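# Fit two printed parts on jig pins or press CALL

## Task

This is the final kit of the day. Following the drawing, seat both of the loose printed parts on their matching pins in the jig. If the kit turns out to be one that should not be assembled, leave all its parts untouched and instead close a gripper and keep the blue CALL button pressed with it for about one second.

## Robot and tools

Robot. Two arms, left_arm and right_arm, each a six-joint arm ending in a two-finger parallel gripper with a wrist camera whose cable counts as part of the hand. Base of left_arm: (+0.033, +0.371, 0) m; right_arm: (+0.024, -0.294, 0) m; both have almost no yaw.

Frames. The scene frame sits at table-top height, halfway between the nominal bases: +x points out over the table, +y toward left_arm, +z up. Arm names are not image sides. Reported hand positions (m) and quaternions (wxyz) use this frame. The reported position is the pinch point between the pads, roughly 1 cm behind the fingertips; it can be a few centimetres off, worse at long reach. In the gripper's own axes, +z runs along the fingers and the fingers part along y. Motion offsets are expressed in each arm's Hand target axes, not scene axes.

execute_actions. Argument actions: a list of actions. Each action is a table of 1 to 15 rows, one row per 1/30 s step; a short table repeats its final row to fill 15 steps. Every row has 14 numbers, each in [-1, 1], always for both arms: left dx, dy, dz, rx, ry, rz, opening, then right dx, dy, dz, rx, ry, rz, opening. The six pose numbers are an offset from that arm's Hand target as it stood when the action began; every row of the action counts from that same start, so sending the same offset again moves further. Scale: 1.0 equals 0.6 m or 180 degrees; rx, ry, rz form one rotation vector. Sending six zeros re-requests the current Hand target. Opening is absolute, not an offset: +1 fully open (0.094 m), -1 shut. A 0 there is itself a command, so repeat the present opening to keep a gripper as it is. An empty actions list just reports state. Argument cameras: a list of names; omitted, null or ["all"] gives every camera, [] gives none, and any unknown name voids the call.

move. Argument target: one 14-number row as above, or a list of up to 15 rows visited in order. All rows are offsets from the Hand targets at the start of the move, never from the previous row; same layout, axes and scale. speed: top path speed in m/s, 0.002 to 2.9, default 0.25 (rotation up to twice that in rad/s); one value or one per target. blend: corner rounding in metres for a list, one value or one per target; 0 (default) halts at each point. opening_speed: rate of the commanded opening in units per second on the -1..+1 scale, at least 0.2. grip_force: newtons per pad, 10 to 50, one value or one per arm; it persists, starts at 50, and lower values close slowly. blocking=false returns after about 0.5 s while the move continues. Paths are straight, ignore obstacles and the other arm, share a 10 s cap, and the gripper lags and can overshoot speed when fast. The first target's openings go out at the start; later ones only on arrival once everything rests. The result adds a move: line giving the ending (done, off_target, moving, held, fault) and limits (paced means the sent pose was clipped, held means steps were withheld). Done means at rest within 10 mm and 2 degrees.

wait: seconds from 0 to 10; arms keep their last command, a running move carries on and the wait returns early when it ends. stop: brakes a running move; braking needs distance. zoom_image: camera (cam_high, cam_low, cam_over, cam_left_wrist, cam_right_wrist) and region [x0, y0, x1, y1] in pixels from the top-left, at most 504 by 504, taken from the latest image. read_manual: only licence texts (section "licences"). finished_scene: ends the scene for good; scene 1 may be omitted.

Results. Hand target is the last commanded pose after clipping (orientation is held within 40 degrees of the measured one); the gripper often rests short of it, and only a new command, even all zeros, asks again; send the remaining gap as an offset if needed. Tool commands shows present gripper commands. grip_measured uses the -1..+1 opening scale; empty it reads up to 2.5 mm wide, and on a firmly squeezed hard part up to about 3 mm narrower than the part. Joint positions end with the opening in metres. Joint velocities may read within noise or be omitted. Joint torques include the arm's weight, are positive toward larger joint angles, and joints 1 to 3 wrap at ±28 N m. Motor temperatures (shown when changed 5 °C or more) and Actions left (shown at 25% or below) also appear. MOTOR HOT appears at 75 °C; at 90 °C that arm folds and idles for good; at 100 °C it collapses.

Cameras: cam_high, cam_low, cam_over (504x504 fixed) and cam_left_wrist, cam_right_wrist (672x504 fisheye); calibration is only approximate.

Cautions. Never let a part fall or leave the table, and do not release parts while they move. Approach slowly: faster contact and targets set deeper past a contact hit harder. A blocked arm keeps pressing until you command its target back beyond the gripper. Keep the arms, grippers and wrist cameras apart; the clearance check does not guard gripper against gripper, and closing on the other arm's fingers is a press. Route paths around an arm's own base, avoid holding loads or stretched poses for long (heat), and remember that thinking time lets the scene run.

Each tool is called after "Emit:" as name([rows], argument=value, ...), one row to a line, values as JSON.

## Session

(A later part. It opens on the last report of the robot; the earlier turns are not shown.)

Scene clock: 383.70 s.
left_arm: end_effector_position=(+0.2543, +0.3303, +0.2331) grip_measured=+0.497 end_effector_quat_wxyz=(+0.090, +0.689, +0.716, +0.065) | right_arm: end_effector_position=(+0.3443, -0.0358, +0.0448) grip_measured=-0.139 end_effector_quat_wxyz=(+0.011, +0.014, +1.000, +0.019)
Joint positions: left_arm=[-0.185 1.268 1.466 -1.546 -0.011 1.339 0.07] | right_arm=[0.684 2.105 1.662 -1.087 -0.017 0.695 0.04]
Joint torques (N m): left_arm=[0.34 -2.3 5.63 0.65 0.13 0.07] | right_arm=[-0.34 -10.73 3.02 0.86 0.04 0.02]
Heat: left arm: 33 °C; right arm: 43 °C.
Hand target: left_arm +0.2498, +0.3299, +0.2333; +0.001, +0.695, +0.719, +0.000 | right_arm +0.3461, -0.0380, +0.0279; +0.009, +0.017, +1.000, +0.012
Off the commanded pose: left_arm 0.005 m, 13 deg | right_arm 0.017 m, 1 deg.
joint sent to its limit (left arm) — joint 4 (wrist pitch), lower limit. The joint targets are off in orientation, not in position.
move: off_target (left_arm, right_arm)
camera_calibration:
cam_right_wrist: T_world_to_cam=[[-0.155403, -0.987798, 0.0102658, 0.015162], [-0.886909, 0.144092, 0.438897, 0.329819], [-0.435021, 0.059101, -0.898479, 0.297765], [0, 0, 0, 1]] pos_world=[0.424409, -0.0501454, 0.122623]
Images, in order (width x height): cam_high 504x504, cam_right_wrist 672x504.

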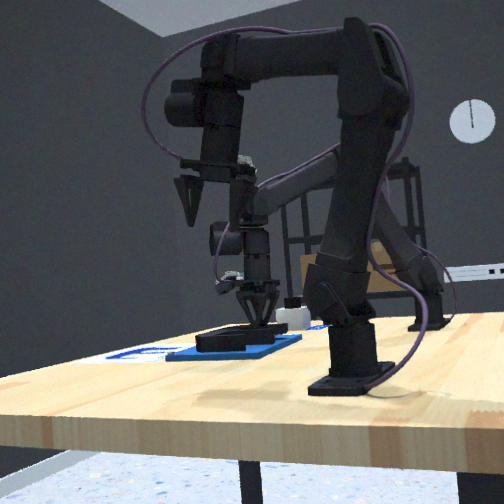

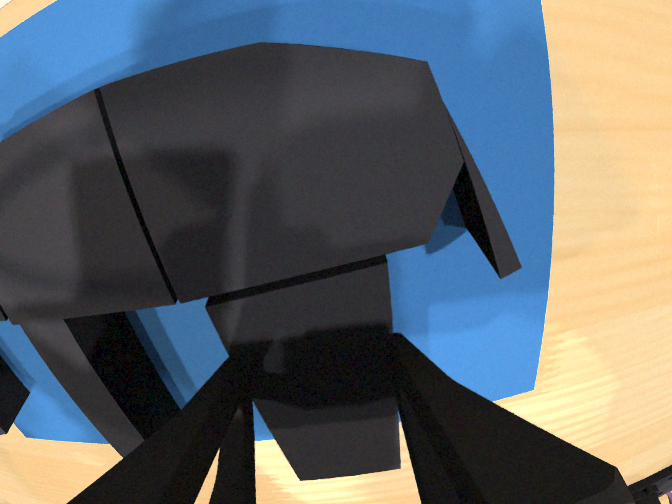

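Emit:
move([
  [0,0,0,0,0,0,0.5,-0.0008,0,-0.010,0,0,0,-0.3],
  [0,0,0,0,0,0,0.5,-0.0025,0,-0.004,0,0,0,-0.3],
], speed=0.02, cameras=["cam_right_wrist"])

Emit:
zoom_image(camera="cam_right_wrist", region=[150, 220, 430, 420])

Scene clock: 389.63 s.
left_arm: end_effector_position=(+0.2543, +0.3303, +0.2331) grip_measured=+0.497 end_effector_quat_wxyz=(+0.090, +0.689, +0.716, +0.065) | right_arm: end_effector_position=(+0.3443, -0.0358, +0.0448) grip_measured=-0.139 end_effector_quat_wxyz=(+0.011, +0.014, +1.000, +0.019)
Joint positions: left_arm=[-0.185 1.268 1.466 -1.546 -0.011 1.339 0.07] | right_arm=[0.684 2.105 1.662 -1.087 -0.017 0.695 0.04]
Joint torques (N m): left_arm=[0.42 -2.36 5.59 0.66 0.1 0.06] | right_arm=[-0.51 -10.14 3.84 0.75 0.04 -0.03]
Heat: left arm: 33 °C; right arm: 43 °C.
Hand target: left_arm +0.2498, +0.3299, +0.2333; +0.001, +0.695, +0.719, +0.000 | right_arm +0.3475, -0.0381, +0.0303; +0.009, +0.017, +1.000, +0.012
Off the commanded pose: left_arm 0.005 m, 13 deg | right_arm 0.015 m, 1 deg.
joint sent to its limit (left arm) — joint 4 (wrist pitch), lower limit. The joint targets are off in orientation, not in position.
move: off_target (left_arm, right_arm)
camera_calibration:
cam_right_wrist: T_world_to_cam=[[-0.155403, -0.987798, 0.0102658, 0.015162], [-0.886909, 0.144092, 0.438897, 0.329819], [-0.435021, 0.059101, -0.898479, 0.297765], [0, 0, 0, 1]] pos_world=[0.424409, -0.0501454, 0.122623]
Images, in order (width x height): cam_right_wrist 672x504.

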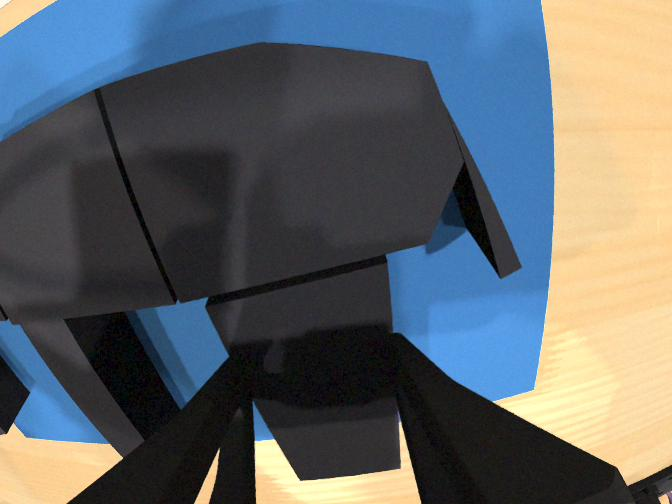

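Scaled by 1.800 from the camera's 672x504 image, which has a finer 960x720 frame.

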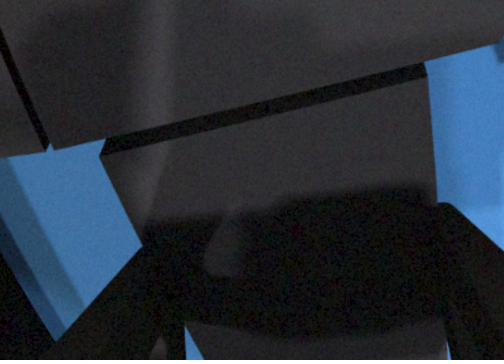

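Emit:
move(target=[0,0,0,0,0,0,0.5,-0.003,0,0,0,0,0,-0.3], speed=0.02, cameras=["cam_right_wrist"])

Emit:
zoom_image(camera="cam_right_wrist", region=[150, 220, 430, 420])

Scene clock: 391.30 s.
left_arm: end_effector_position=(+0.2543, +0.3303, +0.2331) grip_measured=+0.497 end_effector_quat_wxyz=(+0.090, +0.689, +0.716, +0.065) | right_arm: end_effector_position=(+0.3445, -0.0361, +0.0448) grip_measured=-0.139 end_effector_quat_wxyz=(+0.011, +0.014, +1.000, +0.019)
Joint positions: left_arm=[-0.185 1.268 1.466 -1.546 -0.011 1.339 0.07] | right_arm=[0.683 2.105 1.662 -1.087 -0.017 0.695 0.04]
Joint torques (N m): left_arm=[0.34 -2.33 5.59 0.66 0.11 0.05] | right_arm=[-0.75 -9.94 4.74 0.7 -0.02 -0.04]
Heat: left arm: 33 °C; right arm: 43 °C.
Hand target: left_arm +0.2498, +0.3299, +0.2333; +0.001, +0.695, +0.719, +0.000 | right_arm +0.3494, -0.0383, +0.0303; +0.009, +0.017, +1.000, +0.012
Off the commanded pose: left_arm 0.005 m, 13 deg | right_arm 0.015 m, 1 deg.
joint sent to its limit (left arm) — joint 4 (wrist pitch), lower limit. The joint targets are off in orientation, not in position.
move: off_target (left_arm, right_arm)
camera_calibration:
cam_right_wrist: T_world_to_cam=[[-0.156217, -0.98767, 0.0102588, 0.0152497], [-0.886779, 0.144818, 0.438919, 0.330018], [-0.434993, 0.0594693, -0.898468, 0.297875], [0, 0, 0, 1]] pos_world=[0.424609, -0.0504454, 0.122623]
Images, in order (width x height): cam_right_wrist 672x504.

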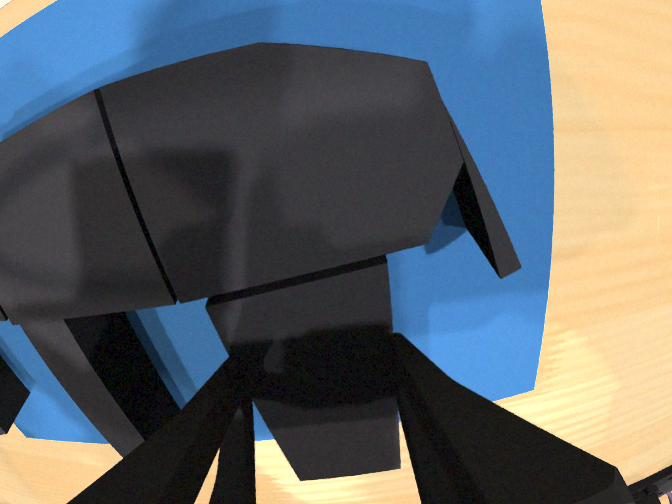

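Scaled by 1.800 from the camera's 672x504 image, which has a finer 960x720 frame.

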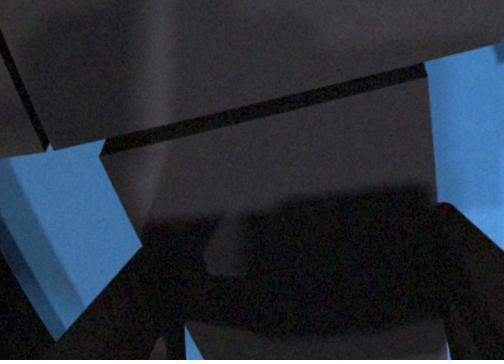

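Emit:
move([
  [0,0,0,0,0,0,0.5,0.003,0,-0.012,0,0,0,-0.3],
  [0,0,0,0,0,0,0.5,0.001,0,-0.020,0,0,0,-0.3],
], speed=0.02, cameras=["cam_right_wrist"])

Emit:
zoom_image(camera="cam_right_wrist", region=[150, 220, 430, 420])

Scene clock: 393.87 s.
left_arm: end_effector_position=(+0.2543, +0.3303, +0.2331) grip_measured=+0.497 end_effector_quat_wxyz=(+0.090, +0.689, +0.716, +0.065) | right_arm: end_effector_position=(+0.3444, -0.0361, +0.0460) grip_measured=-0.139 end_effector_quat_wxyz=(+0.010, +0.014, +1.000, +0.019)
Joint positions: left_arm=[-0.185 1.268 1.466 -1.546 -0.011 1.339 0.07] | right_arm=[0.683 2.105 1.667 -1.093 -0.017 0.695 0.04]
Joint torques (N m): left_arm=[0.42 -2.3 5.64 0.65 0.12 0.06] | right_arm=[-0.57 -11.04 6.65 0.27 0.03 0]
Heat: left arm: 33 °C; right arm: 43 °C.
Hand target: left_arm +0.2498, +0.3299, +0.2333; +0.001, +0.695, +0.719, +0.000 | right_arm +0.3485, -0.0385, +0.0422; +0.008, +0.017, +1.000, +0.013
Off the commanded pose: left_arm 0.005 m, 13 deg | right_arm 0.006 m, 1 deg.
joint sent to its limit (left arm) — joint 4 (wrist pitch), lower limit. The joint targets are off in orientation, not in position.
move: off_target (left_arm)
camera_calibration:
cam_right_wrist: T_world_to_cam=[[-0.156168, -0.987668, 0.0111458, 0.0151087], [-0.886131, 0.14508, 0.440141, 0.329123], [-0.43633, 0.0588592, -0.89786, 0.299325], [0, 0, 0, 1]] pos_world=[0.42461, -0.0504449, 0.123723]
Images, in order (width x height): cam_right_wrist 672x504.

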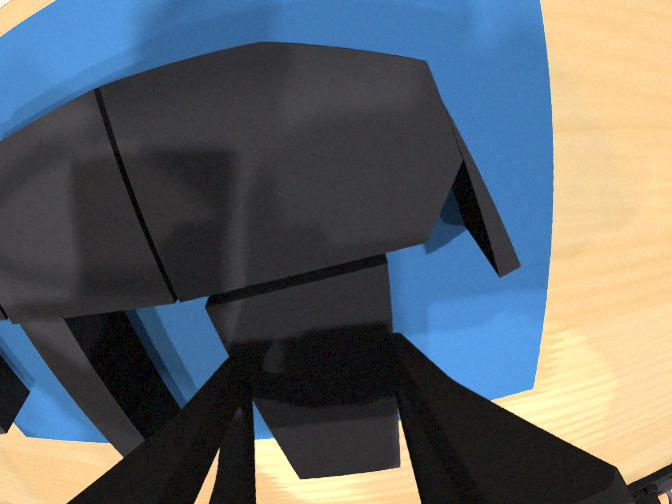

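Scaled by 1.800 from the camera's 672x504 image, which has a finer 960x720 frame.

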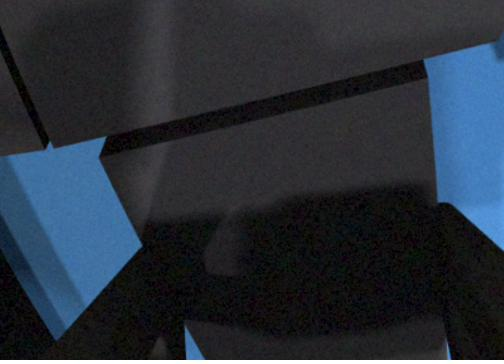

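Emit:
move(target=[0,0,0,0,0,0,0.5,0,0,-0.012,0,0,0,-0.3], speed=0.03, cameras=["cam_right_wrist"])

Emit:
zoom_image(camera="cam_right_wrist", region=[150, 220, 430, 420])

Scene clock: 396.47 s.
left_arm: end_effector_position=(+0.2543, +0.3303, +0.2331) grip_measured=+0.497 end_effector_quat_wxyz=(+0.090, +0.689, +0.716, +0.065) | right_arm: end_effector_position=(+0.3444, -0.0377, +0.0488) grip_measured=-0.139 end_effector_quat_wxyz=(+0.008, +0.016, +1.000, +0.017)
Joint positions: left_arm=[-0.185 1.268 1.466 -1.546 -0.011 1.339 0.07] | right_arm=[0.68 2.105 1.678 -1.111 -0.017 0.695 0.04]
Joint torques (N m): left_arm=[0.4 -2.32 5.57 0.65 0.12 0.06] | right_arm=[-0.36 -11.73 6.98 0.24 0.03 -0.01]
Heat: left arm: 33 °C; right arm: 43 °C.
Hand target: left_arm +0.2498, +0.3299, +0.2333; +0.001, +0.695, +0.719, +0.000 | right_arm +0.3484, -0.0387, +0.0495; +0.008, +0.017, +1.000, +0.013
Off the commanded pose: left_arm 0.005 m, 13 deg | right_arm 0.004 m, 1 deg.
joint sent to its limit (left arm) — joint 4 (wrist pitch), lower limit. The joint targets are off in orientation, not in position.
move: off_target (left_arm)
camera_calibration:
cam_right_wrist: T_world_to_cam=[[-0.159077, -0.987142, 0.0156481, 0.0143465], [-0.883569, 0.149422, 0.443822, 0.327224], [-0.440454, 0.0567759, -0.895978, 0.303109], [0, 0, 0, 1]] pos_world=[0.424913, -0.0519418, 0.126125]
Images, in order (width x height): cam_right_wrist 672x504.

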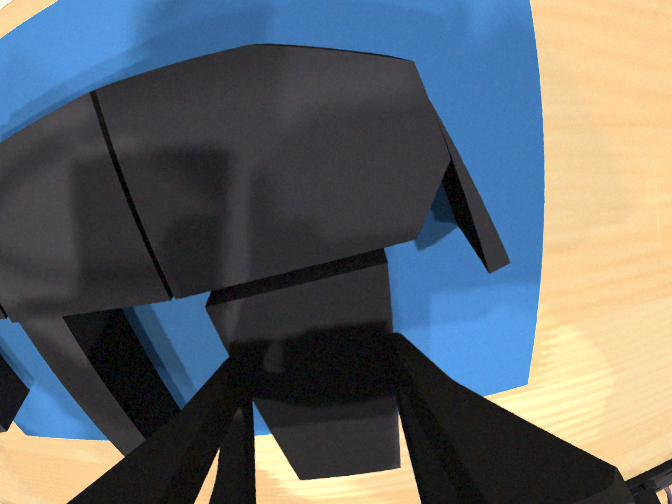

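Scaled by 1.800 from the camera's 672x504 image, which has a finer 960x720 frame.

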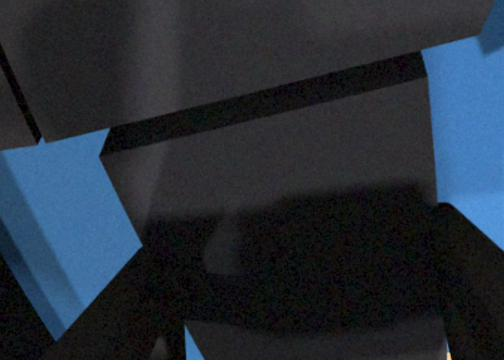

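Emit:
move([
  [0,0,0,0,0,0,0.5,0,0,-0.06,0,0,0,-0.3],
  [0,0,0,0,0,0,0.5,0.12,0,-0.1,0,0,0,-0.3],
], speed=[0.1,0.15], blend=0.01, cameras=["cam_right_wrist"])

Emit:
zoom_image(camera="cam_right_wrist", region=[180, 60, 460, 280])

Scene clock: 401.97 s.
left_arm: end_effector_position=(+0.2543, +0.3303, +0.2331) grip_measured=+0.497 end_effector_quat_wxyz=(+0.090, +0.689, +0.716, +0.065) | right_arm: end_effector_position=(+0.2775, -0.0325, +0.1022) grip_measured=-0.139 end_effector_quat_wxyz=(+0.004, +0.013, +1.000, +0.014)
Joint positions: left_arm=[-0.185 1.268 1.466 -1.546 -0.011 1.339 0.07] | right_arm=[0.806 1.905 1.603 -1.245 -0.014 0.815 0.04]
Joint torques (N m): left_arm=[0.35 -2.21 5.57 0.67 0.13 0.03] | right_arm=[-0.23 -13.34 4.25 0.25 0.03 0.11]
Heat: left arm: 33 °C; right arm: 43 °C.
Hand target: left_arm +0.2498, +0.3299, +0.2333; +0.001, +0.695, +0.719, +0.000 | right_arm +0.2754, -0.0377, +0.1082; +0.008, +0.017, +1.000, +0.013
Off the commanded pose: left_arm 0.005 m, 13 deg | right_arm 0.008 m, 1 deg.
joint sent to its limit (left arm) — joint 4 (wrist pitch), lower limit. The joint targets are off in orientation, not in position.
move: off_target (left_arm)
camera_calibration:
cam_right_wrist: T_world_to_cam=[[-0.152917, -0.987952, 0.0238231, 0.00530857], [-0.880673, 0.147171, 0.450284, 0.242094], [-0.448365, 0.0478759, -0.892567, 0.322738], [0, 0, 0, 1]] pos_world=[0.358722, -0.045836, 0.178928]
Images, in order (width x height): cam_right_wrist 672x504.

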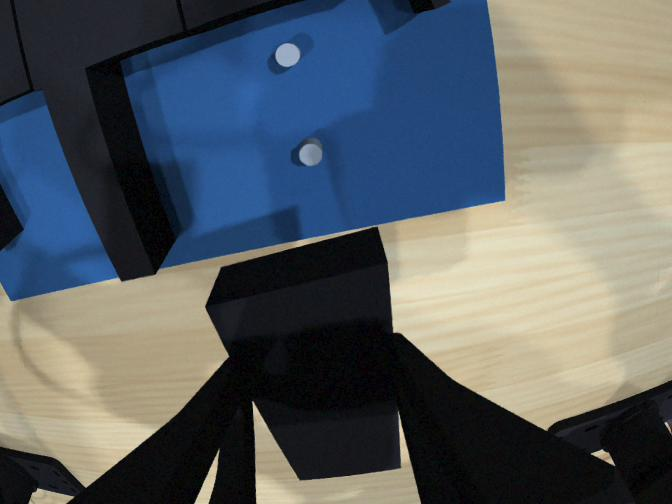

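Scaled by 1.800 from the camera's 672x504 image, which has a finer 960x720 frame.

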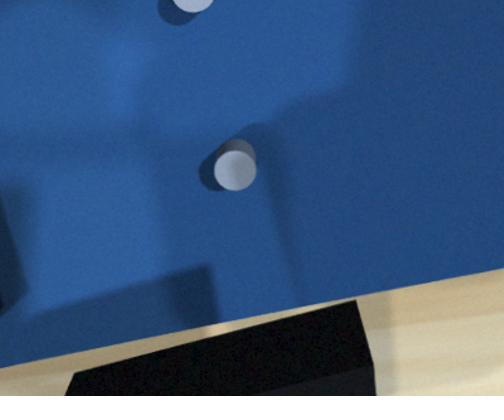

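Emit:
move([
  [0,0,0,0,0,0,0.5,-0.115,0.0045,0.03,0,0,-0.005,-0.3],
  [0,0,0,0,0,0,0.5,-0.1217,0.0045,0.084,0,0,-0.005,-0.3],
], speed=[0.15,0.08], blend=0.01, cameras=["cam_right_wrist"])

Emit:
zoom_image(camera="cam_right_wrist", region=[150, 180, 450, 400])

Scene clock: 412.07 s.
left_arm: end_effector_position=(+0.2543, +0.3303, +0.2331) grip_measured=+0.497 end_effector_quat_wxyz=(+0.090, +0.689, +0.716, +0.065) | right_arm: end_effector_position=(+0.3482, -0.0343, +0.0700) grip_measured=-0.139 end_effector_quat_wxyz=(+0.014, +0.011, +1.000, +0.020)
Joint positions: left_arm=[-0.185 1.268 1.466 -1.546 -0.011 1.339 0.07] | right_arm=[0.682 2.1 1.755 -1.179 -0.013 0.688 0.04]
Joint torques (N m): left_arm=[0.36 -2.28 5.71 0.65 0.11 0.06] | right_arm=[-0.12 -10.92 4.53 0.52 0.03 -0.04]
Heat: left arm: 33 °C; right arm: 42 °C.
Hand target: left_arm +0.2498, +0.3299, +0.2333; +0.001, +0.695, +0.719, +0.000 | right_arm +0.3493, -0.0362, +0.0592; +0.009, +0.009, +1.000, +0.013
Off the commanded pose: left_arm 0.005 m, 13 deg | right_arm 0.011 m, 1 deg.
joint sent to its limit (left arm) — joint 4 (wrist pitch), lower limit. The joint targets are off in orientation, not in position.
move: off_target (left_arm, right_arm)
camera_calibration:
cam_right_wrist: T_world_to_cam=[[-0.149574, -0.988713, 0.00862669, 0.0151227], [-0.8905, 0.138498, 0.433391, 0.323481], [-0.429694, 0.0571421, -0.901165, 0.320193], [0, 0, 0, 1]] pos_world=[0.427907, -0.0481459, 0.148223]
Images, in order (width x height): cam_right_wrist 672x504.

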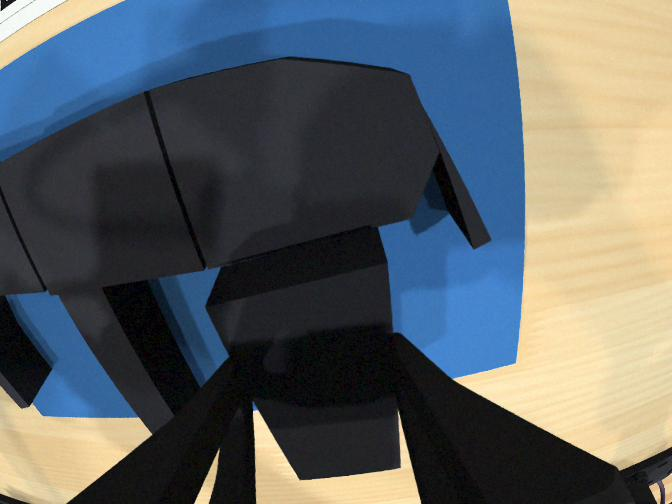

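Scaled by 1.680 from the camera's 672x504 image, which has a finer 960x720 frame.

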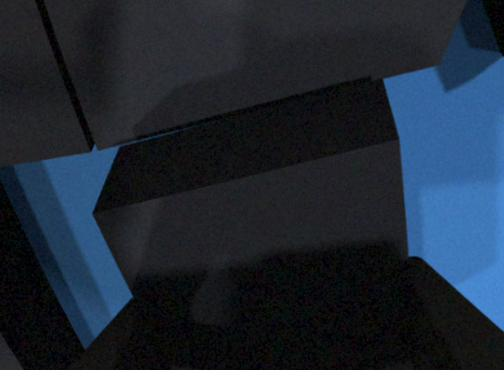

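Emit:
move(target=[0,0,0,0,0,0,0.5,0.005,-0.003,0.033,0,0,0,-0.3], speed=0.06, cameras=["cam_right_wrist"])

Emit:
zoom_image(camera="cam_right_wrist", region=[150, 220, 430, 420])

Scene clock: 414.63 s.
left_arm: end_effector_position=(+0.2543, +0.3303, +0.2331) grip_measured=+0.497 end_effector_quat_wxyz=(+0.090, +0.689, +0.716, +0.065) | right_arm: end_effector_position=(+0.3443, -0.0357, +0.0559) grip_measured=-0.139 end_effector_quat_wxyz=(+0.008, +0.010, +1.000, +0.020)
Joint positions: left_arm=[-0.185 1.268 1.466 -1.546 -0.011 1.339 0.07] | right_arm=[0.682 2.1 1.699 -1.132 -0.021 0.687 0.04]
Joint torques (N m): left_arm=[0.35 -2.26 5.6 0.65 0.12 0.07] | right_arm=[-0.23 -10.77 3.02 0.89 0.01 -0.09]
Heat: left arm: 33 °C; right arm: 42 °C.
Hand target: left_arm +0.2498, +0.3299, +0.2333; +0.001, +0.695, +0.719, +0.000 | right_arm +0.3466, -0.0375, +0.0393; +0.009, +0.009, +1.000, +0.012
Off the commanded pose: left_arm 0.005 m, 13 deg | right_arm 0.017 m, 1 deg.
joint sent to its limit (left arm) — joint 4 (wrist pitch), lower limit. The joint targets are off in orientation, not in position.
move: off_target (left_arm, right_arm)
camera_calibration:
cam_right_wrist: T_world_to_cam=[[-0.148064, -0.98893, 0.00972649, 0.0126062], [-0.88589, 0.136995, 0.443206, 0.324083], [-0.439632, 0.0570061, -0.896367, 0.309004], [0, 0, 0, 1]] pos_world=[0.424816, -0.0495464, 0.133223]
Images, in order (width x height): cam_right_wrist 672x504.

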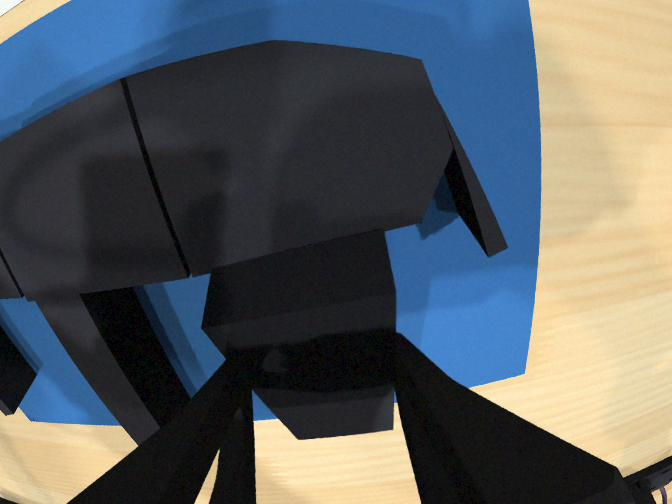

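Scaled by 1.800 from the camera's 672x504 image, which has a finer 960x720 frame.

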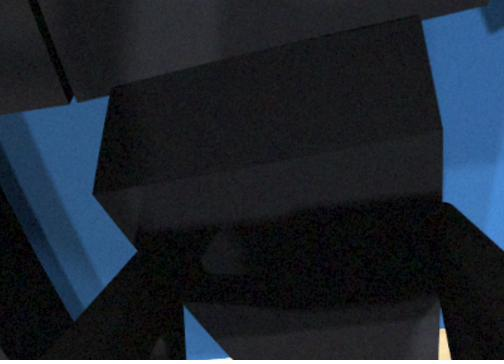

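Emit:
move([
  [0,0,0,0,0,0,0.5,0.01,0,-0.04,0,0,0,-0.3],
  [0,0,0,0,0,0,0.5,0.03,0,-0.1,0,0,0,-0.3],
  [0,0,0,0,0,0,0.5,0.24,-0.02,-0.1,0,0,0,-0.3],
], speed=[0.05,0.1,0.2], blend=[0,0.01,0], cameras=["cam_right_wrist"])

Scene clock: 419.10 s.
left_arm: end_effector_position=(+0.2543, +0.3303, +0.2331) grip_measured=+0.497 end_effector_quat_wxyz=(+0.090, +0.689, +0.716, +0.065) | right_arm: end_effector_position=(+0.2001, -0.0468, +0.0928) grip_measured=-0.139 end_effector_quat_wxyz=(-0.003, +0.006, +1.000, +0.007)
Joint positions: left_arm=[-0.185 1.268 1.466 -1.546 -0.011 1.339 0.07] | right_arm=[0.956 1.694 1.305 -1.174 -0.012 0.951 0.04]
Joint torques (N m): left_arm=[0.36 -2.29 5.52 0.66 0.12 0.04] | right_arm=[0.14 -10.8 4.31 0.43 0.11 0.06]
Heat: left arm: 33 °C; right arm: 42 °C.
Hand target: left_arm +0.2498, +0.3299, +0.2333; +0.001, +0.695, +0.719, +0.000 | right_arm +0.2014, -0.0484, +0.0965; +0.009, +0.009, +1.000, +0.012
Off the commanded pose: left_arm 0.005 m, 13 deg | right_arm 0.004 m, 1 deg.
joint sent to its limit (left arm) — joint 4 (wrist pitch), lower limit. The joint targets are off in orientation, not in position.
move: off_target (left_arm)
camera_calibration:
cam_right_wrist: T_world_to_cam=[[-0.139007, -0.989517, 0.0391462, -0.0245446], [-0.876934, 0.141364, 0.459351, 0.17848], [-0.46007, 0.0295243, -0.887392, 0.281339], [0, 0, 0, 1]] pos_world=[0.282539, -0.0578242, 0.168633]
Images, in order (width x height): cam_right_wrist 672x504.

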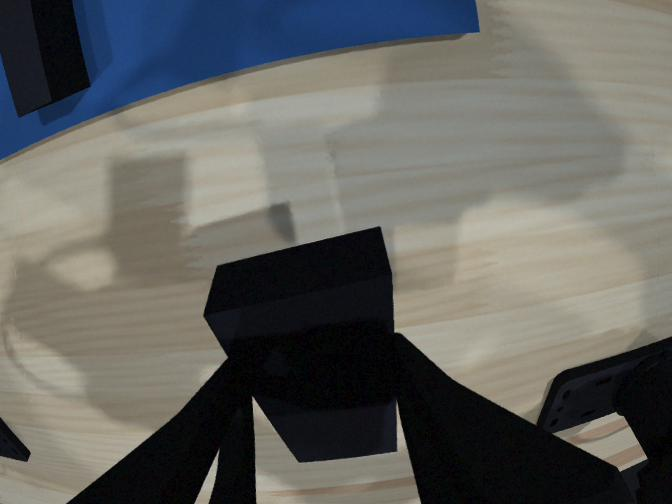

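Emit:
move([
  [0,0,0,0,0,0,0.5,0,0,0.09,0,0,0,-0.3],
  [0,0,0,0,0,0,0.5,0,0,0.135,0,0,0,-0.3],
], speed=[0.12,0.03], blend=0.01, cameras=["cam_right_wrist"])

Scene clock: 423.17 s.
left_arm: end_effector_position=(+0.2543, +0.3303, +0.2331) grip_measured=+0.497 end_effector_quat_wxyz=(+0.090, +0.689, +0.716, +0.065) | right_arm: end_effector_position=(+0.2017, -0.0449, +0.0244) grip_measured=-0.139 end_effector_quat_wxyz=(+0.007, +0.006, +1.000, +0.019)
Joint positions: left_arm=[-0.185 1.268 1.466 -1.546 -0.011 1.339 0.07] | right_arm=[0.956 1.747 1.083 -0.867 -0.011 0.952 0.04]
Joint torques (N m): left_arm=[0.34 -2.35 5.64 0.64 0.12 0.05] | right_arm=[-0.08 -6.74 3.78 0.67 0.1 0.06]
Heat: left arm: 33 °C; right arm: 42 °C.
Hand target: left_arm +0.2498, +0.3299, +0.2333; +0.001, +0.695, +0.719, +0.000 | right_arm +0.2028, -0.0464, +0.0154; +0.008, +0.009, +1.000, +0.012
Off the commanded pose: left_arm 0.005 m, 13 deg | right_arm 0.009 m, 1 deg.
joint sent to its limit (left arm) — joint 4 (wrist pitch), lower limit. The joint targets are off in orientation, not in position.
move: off_target (left_arm)
camera_calibration:
cam_right_wrist: T_world_to_cam=[[-0.140646, -0.98999, 0.0117434, -0.0189077], [-0.88563, 0.131104, 0.445502, 0.212635], [-0.442582, 0.0522576, -0.895204, 0.21909], [0, 0, 0, 1]] pos_world=[0.282622, -0.0580449, 0.101623]
Images, in order (width x height): cam_right_wrist 672x504.

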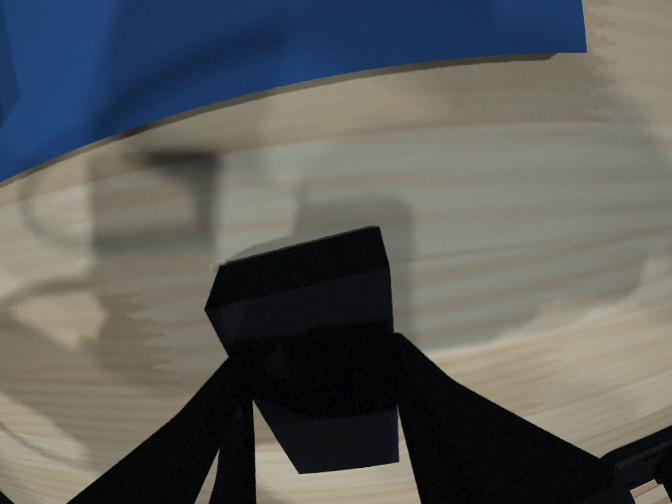

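Emit:
move([
  [0,0,0,0,0,0,0.5,0,0,0.008,0,0,0,-0.3],
  [0,0,0,0,0,0,0.5,0,0,0.008,0,0,0,0],
  [0,0,0,0,0,0,0.5,0,0,0.006,0,0,0,-0.3],
], speed=0.03, opening_speed=0.6, cameras=["cam_right_wrist"])

Scene clock: 428.00 s.
left_arm: end_effector_position=(+0.2543, +0.3303, +0.2331) grip_measured=+0.497 end_effector_quat_wxyz=(+0.090, +0.689, +0.716, +0.065) | right_arm: end_effector_position=(+0.2031, -0.0436, +0.0193) grip_measured=-0.108 end_effector_quat_wxyz=(+0.010, +0.006, +1.000, +0.021)
Joint positions: left_arm=[-0.185 1.268 1.466 -1.546 -0.011 1.339 0.07] | right_arm=[0.956 1.757 1.073 -0.841 -0.009 0.952 0.042]
Joint torques (N m): left_arm=[0.38 -2.35 5.63 0.65 0.11 0.02] | right_arm=[0.03 -7.28 4.29 0.47 0.08 0.05]
Heat: left arm: 33 °C; right arm: 41 °C.
Hand target: left_arm +0.2498, +0.3299, +0.2333; +0.001, +0.695, +0.719, +0.000 | right_arm +0.2029, -0.0463, +0.0119; +0.009, +0.009, +1.000, +0.012
Off the commanded pose: left_arm 0.005 m, 13 deg | right_arm 0.008 m, 1 deg.
joint sent to its limit (left arm) — joint 4 (wrist pitch), lower limit. The joint targets are off in orientation, not in position.
move: off_target (left_arm); target 2's new opening was sent with right_arm's hand 0.012 m and 1 deg from that target
camera_calibration:
cam_right_wrist: T_world_to_cam=[[-0.140766, -0.990016, 0.00733815, -0.0171662], [-0.887903, 0.129519, 0.441423, 0.216462], [-0.437966, 0.0556216, -0.897269, 0.214258], [0, 0, 0, 1]] pos_world=[0.283618, -0.056948, 0.0968217]
Images, in order (width x height): cam_right_wrist 672x504.

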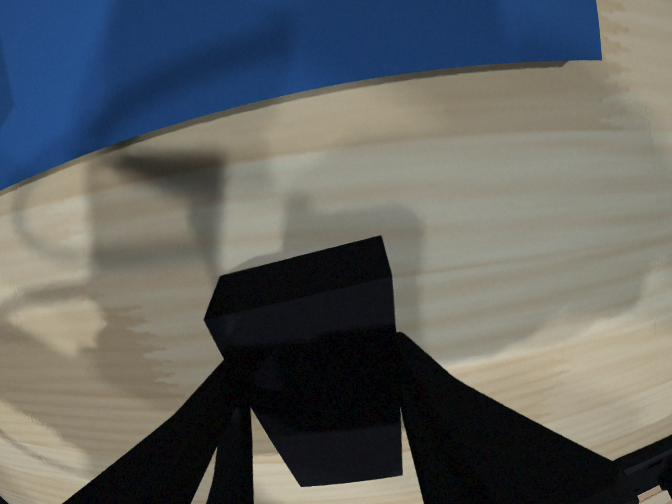

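Emit:
move([
  [0,0,0,0,0,0,0.5,0,0,-0.13,0,0,0,-0.3],
  [0,0,0,0,0,0,0.5,-0.225,0.017,-0.13,0,0,0.004,-0.3],
  [0,0,0,0,0,0,0.5,-0.231,0.0175,-0.085,0,0,0.004,-0.3],
], speed=[0.1,0.2,0.08], blend=0.01, cameras=["cam_right_wrist"])

Emit:
zoom_image(camera="cam_right_wrist", region=[150, 200, 430, 400])

Scene clock: 439.13 s.
left_arm: end_effector_position=(+0.2543, +0.3303, +0.2331) grip_measured=+0.497 end_effector_quat_wxyz=(+0.090, +0.689, +0.716, +0.065) | right_arm: end_effector_position=(+0.3408, -0.0389, +0.0764) grip_measured=-0.109 end_effector_quat_wxyz=(+0.015, +0.018, +1.000, +0.019)
Joint positions: left_arm=[-0.185 1.268 1.466 -1.546 -0.011 1.339 0.07] | right_arm=[0.686 2.06 1.721 -1.184 -0.011 0.707 0.042]
Joint torques (N m): left_arm=[0.32 -2.3 5.61 0.66 0.1 0.05] | right_arm=[0.03 -10.41 4.44 0.5 -0.08 -0.09]
Heat: left arm: 33 °C; right arm: 40 °C.
Hand target: left_arm +0.2498, +0.3299, +0.2333; +0.001, +0.695, +0.719, +0.000 | right_arm +0.3407, -0.0395, +0.0654; +0.008, +0.015, +1.000, +0.012
Off the commanded pose: left_arm 0.005 m, 13 deg | right_arm 0.011 m, 1 deg.
joint sent to its limit (left arm) — joint 4 (wrist pitch), lower limit. The joint targets are off in orientation, not in position.
move: off_target (left_arm, right_arm)
camera_calibration:
cam_right_wrist: T_world_to_cam=[[-0.165187, -0.98622, 0.00909522, 0.0148013], [-0.88898, 0.152881, 0.431674, 0.314962], [-0.427116, 0.0632217, -0.901984, 0.322532], [0, 0, 0, 1]] pos_world=[0.420198, -0.0539454, 0.154823]
Images, in order (width x height): cam_right_wrist 672x504.

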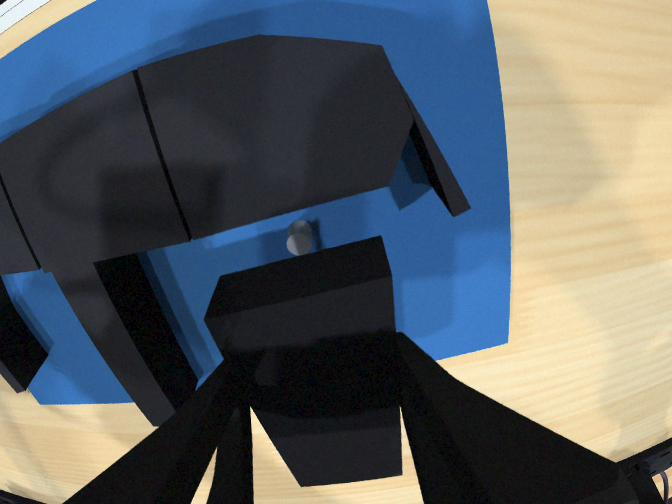

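Scaled by 1.800 from the camera's 672x504 image, which has a finer 960x720 frame.

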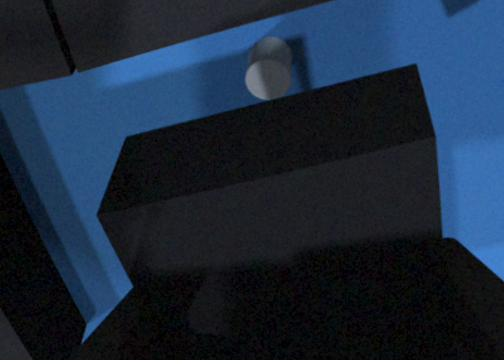

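Emit:
move(target=[0,0,0,0,0,0,0.5,-0.005,0.009,0.045,0,0,-0.002,-0.3], speed=0.06, cameras=["cam_right_wrist"])

Emit:
zoom_image(camera="cam_right_wrist", region=[150, 200, 430, 400])

Scene clock: 445.90 s.
left_arm: end_effector_position=(+0.2543, +0.3303, +0.2331) grip_measured=+0.497 end_effector_quat_wxyz=(+0.090, +0.689, +0.716, +0.065) | right_arm: end_effector_position=(+0.3463, -0.0346, +0.0491) grip_measured=-0.109 end_effector_quat_wxyz=(+0.014, +0.018, +1.000, +0.019)
Joint positions: left_arm=[-0.185 1.268 1.466 -1.546 -0.011 1.339 0.07] | right_arm=[0.686 2.106 1.681 -1.1 -0.011 0.706 0.042]
Joint torques (N m): left_arm=[0.35 -2.28 5.59 0.64 0.12 0.06] | right_arm=[0.32 -10.99 4.62 0.53 -0.05 -0.08]
Heat: left arm: 33 °C; right arm: 41 °C.
Hand target: left_arm +0.2498, +0.3299, +0.2333; +0.001, +0.695, +0.719, +0.000 | right_arm +0.3443, -0.0336, +0.0387; +0.008, +0.012, +1.000, +0.012
Off the commanded pose: left_arm 0.005 m, 13 deg | right_arm 0.011 m, 1 deg.
joint sent to its limit (left arm) — joint 4 (wrist pitch), lower limit. The joint targets are off in orientation, not in position.
move: off_target (left_arm, right_arm)
camera_calibration:
cam_right_wrist: T_world_to_cam=[[-0.164742, -0.98628, 0.0105567, 0.019921], [-0.888425, 0.153029, 0.432762, 0.33064], [-0.42844, 0.0619154, -0.901446, 0.30032], [0, 0, 0, 1]] pos_world=[0.4257, -0.0495443, 0.127424]
Images, in order (width x height): cam_right_wrist 672x504.

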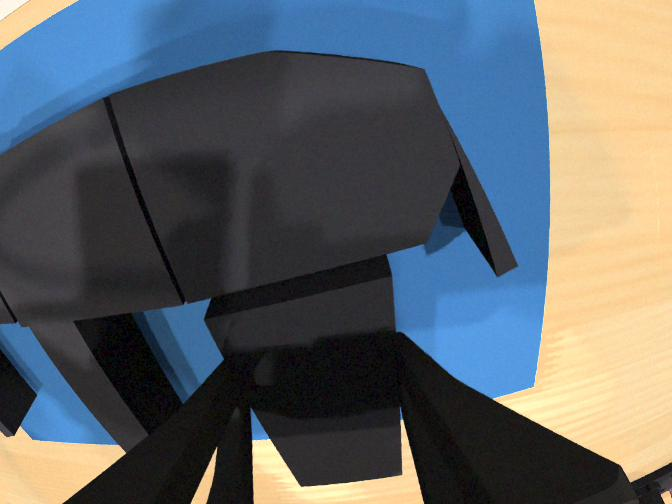

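Scaled by 1.800 from the camera's 672x504 image, which has a finer 960x720 frame.

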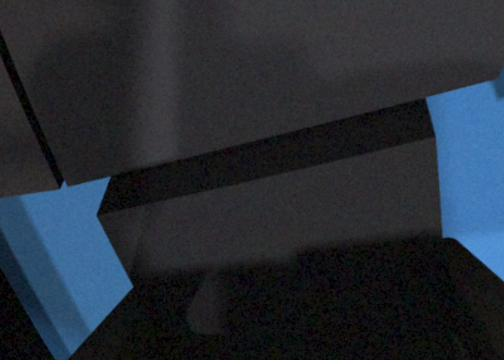

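Emit:
move(target=[0,0,0,0,0,0,0.5,0.0015,0.001,0.018,0,0,0,-0.3], speed=0.03, cameras=["cam_right_wrist"])

Emit:
zoom_image(camera="cam_right_wrist", region=[150, 200, 430, 400])

Scene clock: 449.27 s.
left_arm: end_effector_position=(+0.2543, +0.3303, +0.2331) grip_measured=+0.497 end_effector_quat_wxyz=(+0.090, +0.689, +0.716, +0.065) | right_arm: end_effector_position=(+0.3454, -0.0336, +0.0427) grip_measured=-0.109 end_effector_quat_wxyz=(+0.016, +0.017, +1.000, +0.020)
Joint positions: left_arm=[-0.185 1.268 1.466 -1.546 -0.011 1.339 0.07] | right_arm=[0.689 2.107 1.657 -1.071 -0.011 0.706 0.042]
Joint torques (N m): left_arm=[0.35 -2.24 5.61 0.65 0.13 0.04] | right_arm=[0.55 -10.24 4.01 0.66 -0.04 -0.02]
Heat: left arm: 33 °C; right arm: 41 °C.
Hand target: left_arm +0.2498, +0.3299, +0.2333; +0.001, +0.695, +0.719, +0.000 | right_arm +0.3437, -0.0328, +0.0279; +0.008, +0.012, +1.000, +0.012
Off the commanded pose: left_arm 0.005 m, 13 deg | right_arm 0.015 m, 1 deg.
joint sent to its limit (left arm) — joint 4 (wrist pitch), lower limit. The joint targets are off in orientation, not in position.
move: off_target (left_arm, right_arm)
camera_calibration:
cam_right_wrist: T_world_to_cam=[[-0.161808, -0.98679, 0.00799912, 0.0198452], [-0.890035, 0.149434, 0.430705, 0.33304], [-0.426211, 0.0625721, -0.902457, 0.293447], [0, 0, 0, 1]] pos_world=[0.424699, -0.0485461, 0.121223]
Images, in order (width x height): cam_right_wrist 672x504.

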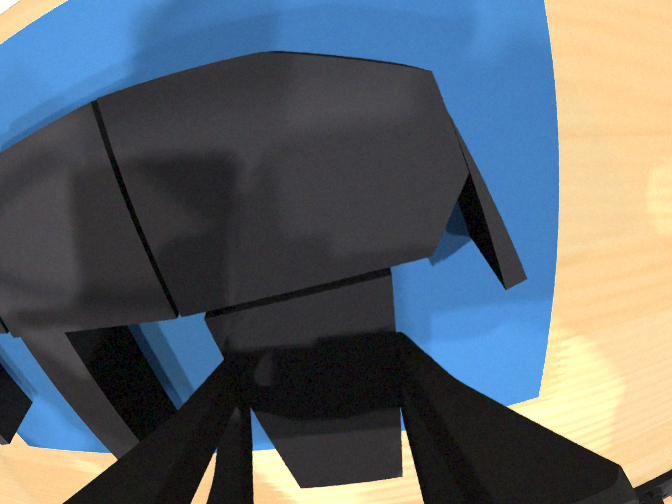

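Scaled by 1.800 from the camera's 672x504 image, which has a finer 960x720 frame.

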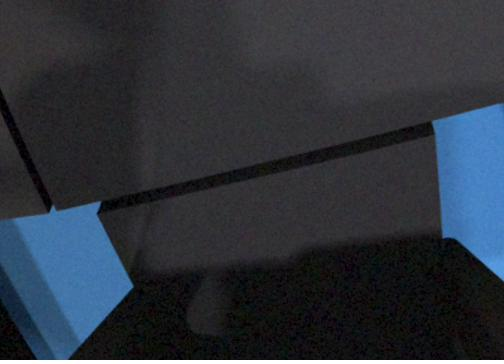

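Emit:
move(target=[0,0,0,0,0,0,0.5,0,0,0.01,0,0,0,-0.3], speed=0.03, cameras=["cam_right_wrist","cam_high"])

Emit:
zoom_image(camera="cam_right_wrist", region=[150, 200, 430, 400])

Emit:
zoom_image(camera="cam_high", region=[255, 310, 315, 350])

Scene clock: 453.53 s.
left_arm: end_effector_position=(+0.2543, +0.3303, +0.2331) grip_measured=+0.497 end_effector_quat_wxyz=(+0.090, +0.689, +0.716, +0.065) | right_arm: end_effector_position=(+0.3454, -0.0337, +0.0417) grip_measured=-0.109 end_effector_quat_wxyz=(+0.016, +0.017, +1.000, +0.020)
Joint positions: left_arm=[-0.185 1.268 1.466 -1.546 -0.011 1.339 0.07] | right_arm=[0.689 2.107 1.653 -1.066 -0.011 0.706 0.042]
Joint torques (N m): left_arm=[0.42 -2.29 5.63 0.67 0.12 0.03] | right_arm=[0.64 -9.72 3.28 0.82 -0.02 -0.06]
Heat: left arm: 33 °C; right arm: 40 °C.
Hand target: left_arm +0.2498, +0.3299, +0.2333; +0.001, +0.695, +0.719, +0.000 | right_arm +0.3438, -0.0326, +0.0219; +0.008, +0.012, +1.000, +0.012
Off the commanded pose: left_arm 0.005 m, 13 deg | right_arm 0.020 m, 1 deg.
joint sent to its limit (left arm) — joint 4 (wrist pitch), lower limit. The joint targets are off in orientation, not in position.
move: off_target (left_arm, right_arm)
camera_calibration:
cam_right_wrist: T_world_to_cam=[[-0.161833, -0.98679, 0.00747004, 0.0199268], [-0.890286, 0.149263, 0.430246, 0.333624], [-0.425678, 0.0629774, -0.902681, 0.292365], [0, 0, 0, 1]] pos_world=[0.424698, -0.0485465, 0.120223]
Images, in order (width x height): cam_high 504x504, cam_right_wrist 672x504.

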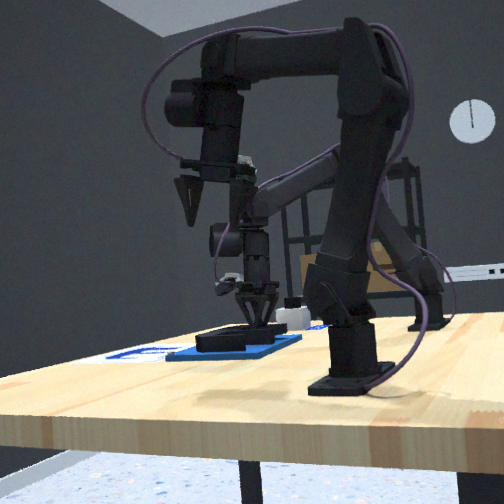

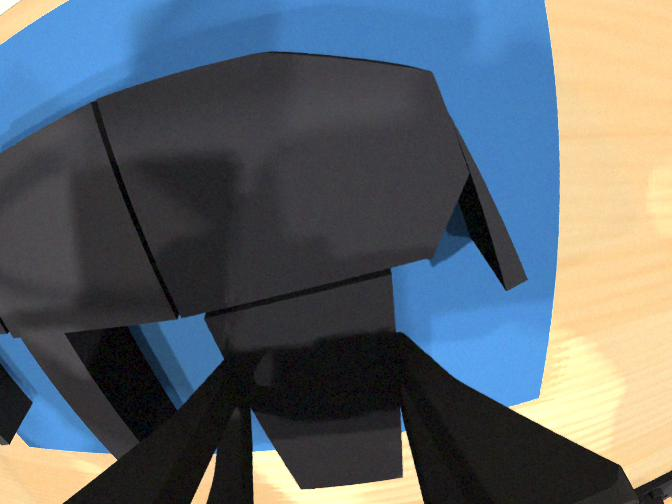

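Scaled by 1.800 from the camera's 672x504 image, which has a finer 960x720 frame.

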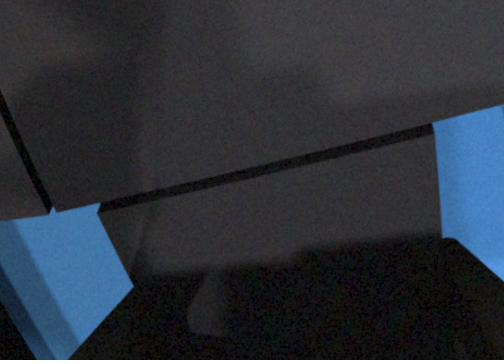

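Scaled by 8.400 from the camera's 504x504 image, which has a finer 720x720 frame.

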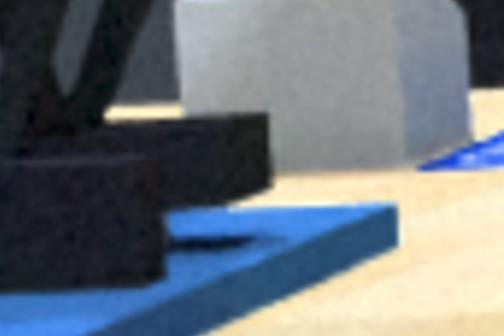

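Emit:
move([
  [0,0,0,0,0,0,0.5,0,0,-0.014,0,0,0,-0.3],
  [0,0,0,0,0,0,0.5,0,-0.006,-0.014,0,0,0,-0.3],
  [0,0,0,0,0,0,0.5,0,-0.006,-0.004,0,0,0,-0.3],
], speed=0.03, cameras=["cam_right_wrist"])

Emit:
zoom_image(camera="cam_right_wrist", region=[150, 200, 430, 400])

Scene clock: 461.07 s.
left_arm: end_effector_position=(+0.2543, +0.3303, +0.2331) grip_measured=+0.497 end_effector_quat_wxyz=(+0.090, +0.689, +0.716, +0.065) | right_arm: end_effector_position=(+0.3453, -0.0338, +0.0412) grip_measured=-0.109 end_effector_quat_wxyz=(+0.016, +0.015, +1.000, +0.020)
Joint positions: left_arm=[-0.185 1.268 1.466 -1.546 -0.011 1.339 0.07] | right_arm=[0.689 2.107 1.651 -1.065 -0.011 0.704 0.042]
Joint torques (N m): left_arm=[0.4 -2.33 5.64 0.64 0.11 0.05] | right_arm=[-0.02 -10.7 3.11 0.78 -0.07 -0.09]
Heat: left arm: 33 °C; right arm: 39 °C.
Hand target: left_arm +0.2498, +0.3299, +0.2333; +0.001, +0.695, +0.719, +0.000 | right_arm +0.3437, -0.0362, +0.0243; +0.009, +0.012, +1.000, +0.012
Off the commanded pose: left_arm 0.005 m, 13 deg | right_arm 0.017 m, 1 deg.
joint sent to its limit (left arm) — joint 4 (wrist pitch), lower limit. The joint targets are off in orientation, not in position.
move: off_target (left_arm, right_arm)
camera_calibration:
cam_right_wrist: T_world_to_cam=[[-0.159178, -0.987219, 0.00778859, 0.0188268], [-0.890584, 0.146993, 0.430412, 0.33369], [-0.426055, 0.0615758, -0.902599, 0.292038], [0, 0, 0, 1]] pos_world=[0.4246, -0.0484462, 0.119823]
Images, in order (width x height): cam_right_wrist 672x504.

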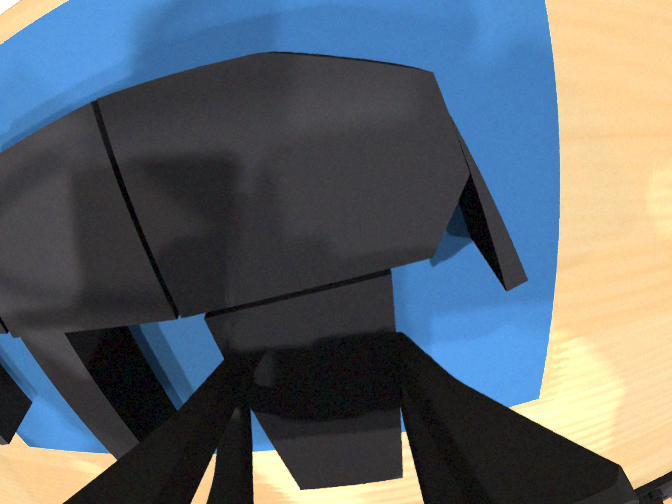

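Scaled by 1.800 from the camera's 672x504 image, which has a finer 960x720 frame.

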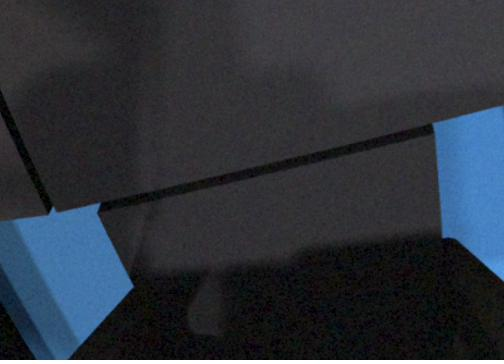

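Emit:
move([
  [0,0,0,0,0,0,0.5,0,0,-0.014,0,0,0,-0.3],
  [0,0,0,0,0,0,0.5,0,0.012,-0.014,0,0,0,-0.3],
  [0,0,0,0,0,0,0.5,0,0.012,0.004,0,0,0,-0.3],
], speed=0.03, cameras=["cam_right_wrist"])

Emit:
zoom_image(camera="cam_right_wrist", region=[150, 200, 430, 400])

Scene clock: 466.73 s.
left_arm: end_effector_position=(+0.2543, +0.3303, +0.2331) grip_measured=+0.497 end_effector_quat_wxyz=(+0.090, +0.689, +0.716, +0.065) | right_arm: end_effector_position=(+0.3451, -0.0328, +0.0424) grip_measured=-0.109 end_effector_quat_wxyz=(+0.017, +0.014, +1.000, +0.019)
Joint positions: left_arm=[-0.185 1.268 1.466 -1.546 -0.011 1.339 0.07] | right_arm=[0.692 2.107 1.656 -1.068 -0.008 0.704 0.042]
Joint torques (N m): left_arm=[0.29 -2.3 5.61 0.65 0.13 0.07] | right_arm=[0.9 -9.02 4.03 0.78 -0.05 0.1]
Motor temperatures (°C): left_arm=[26 28 33 27 27 24 27] | right_arm=[26 38 38 28 27 24 30]
Heat: left arm: 33 °C; right arm: 38 °C.
Hand target: left_arm +0.2498, +0.3299, +0.2333; +0.001, +0.695, +0.719, +0.000 | right_arm +0.3440, -0.0289, +0.0220; +0.009, +0.012, +1.000, +0.013
Off the commanded pose: left_arm 0.005 m, 13 deg | right_arm 0.021 m, 1 deg.
joint sent to its limit (left arm) — joint 4 (wrist pitch), lower limit. The joint targets are off in orientation, not in position.
move: off_target (left_arm, right_arm)
camera_calibration:
cam_right_wrist: T_world_to_cam=[[-0.15632, -0.987666, 0.0089566, 0.0186782], [-0.892227, 0.145093, 0.427643, 0.333613], [-0.423668, 0.058858, -0.903903, 0.292021], [0, 0, 0, 1]] pos_world=[0.424299, -0.0471449, 0.121124]
Images, in order (width x height): cam_right_wrist 672x504.

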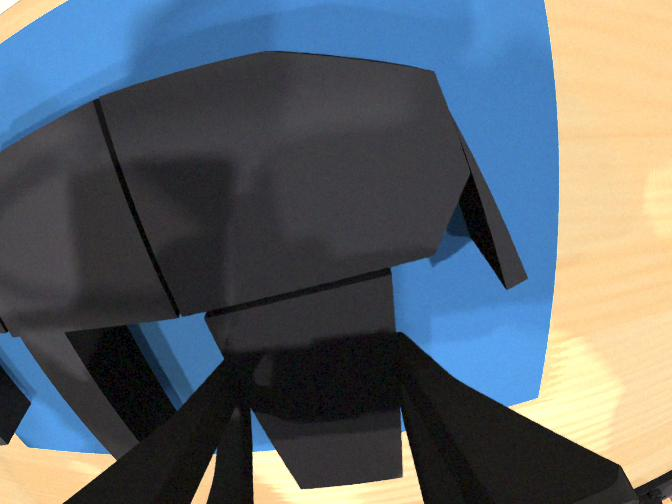

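Scaled by 1.800 from the camera's 672x504 image, which has a finer 960x720 frame.

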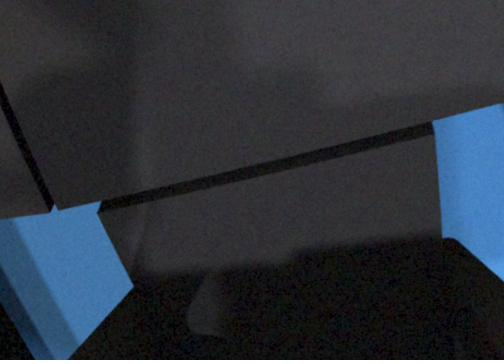

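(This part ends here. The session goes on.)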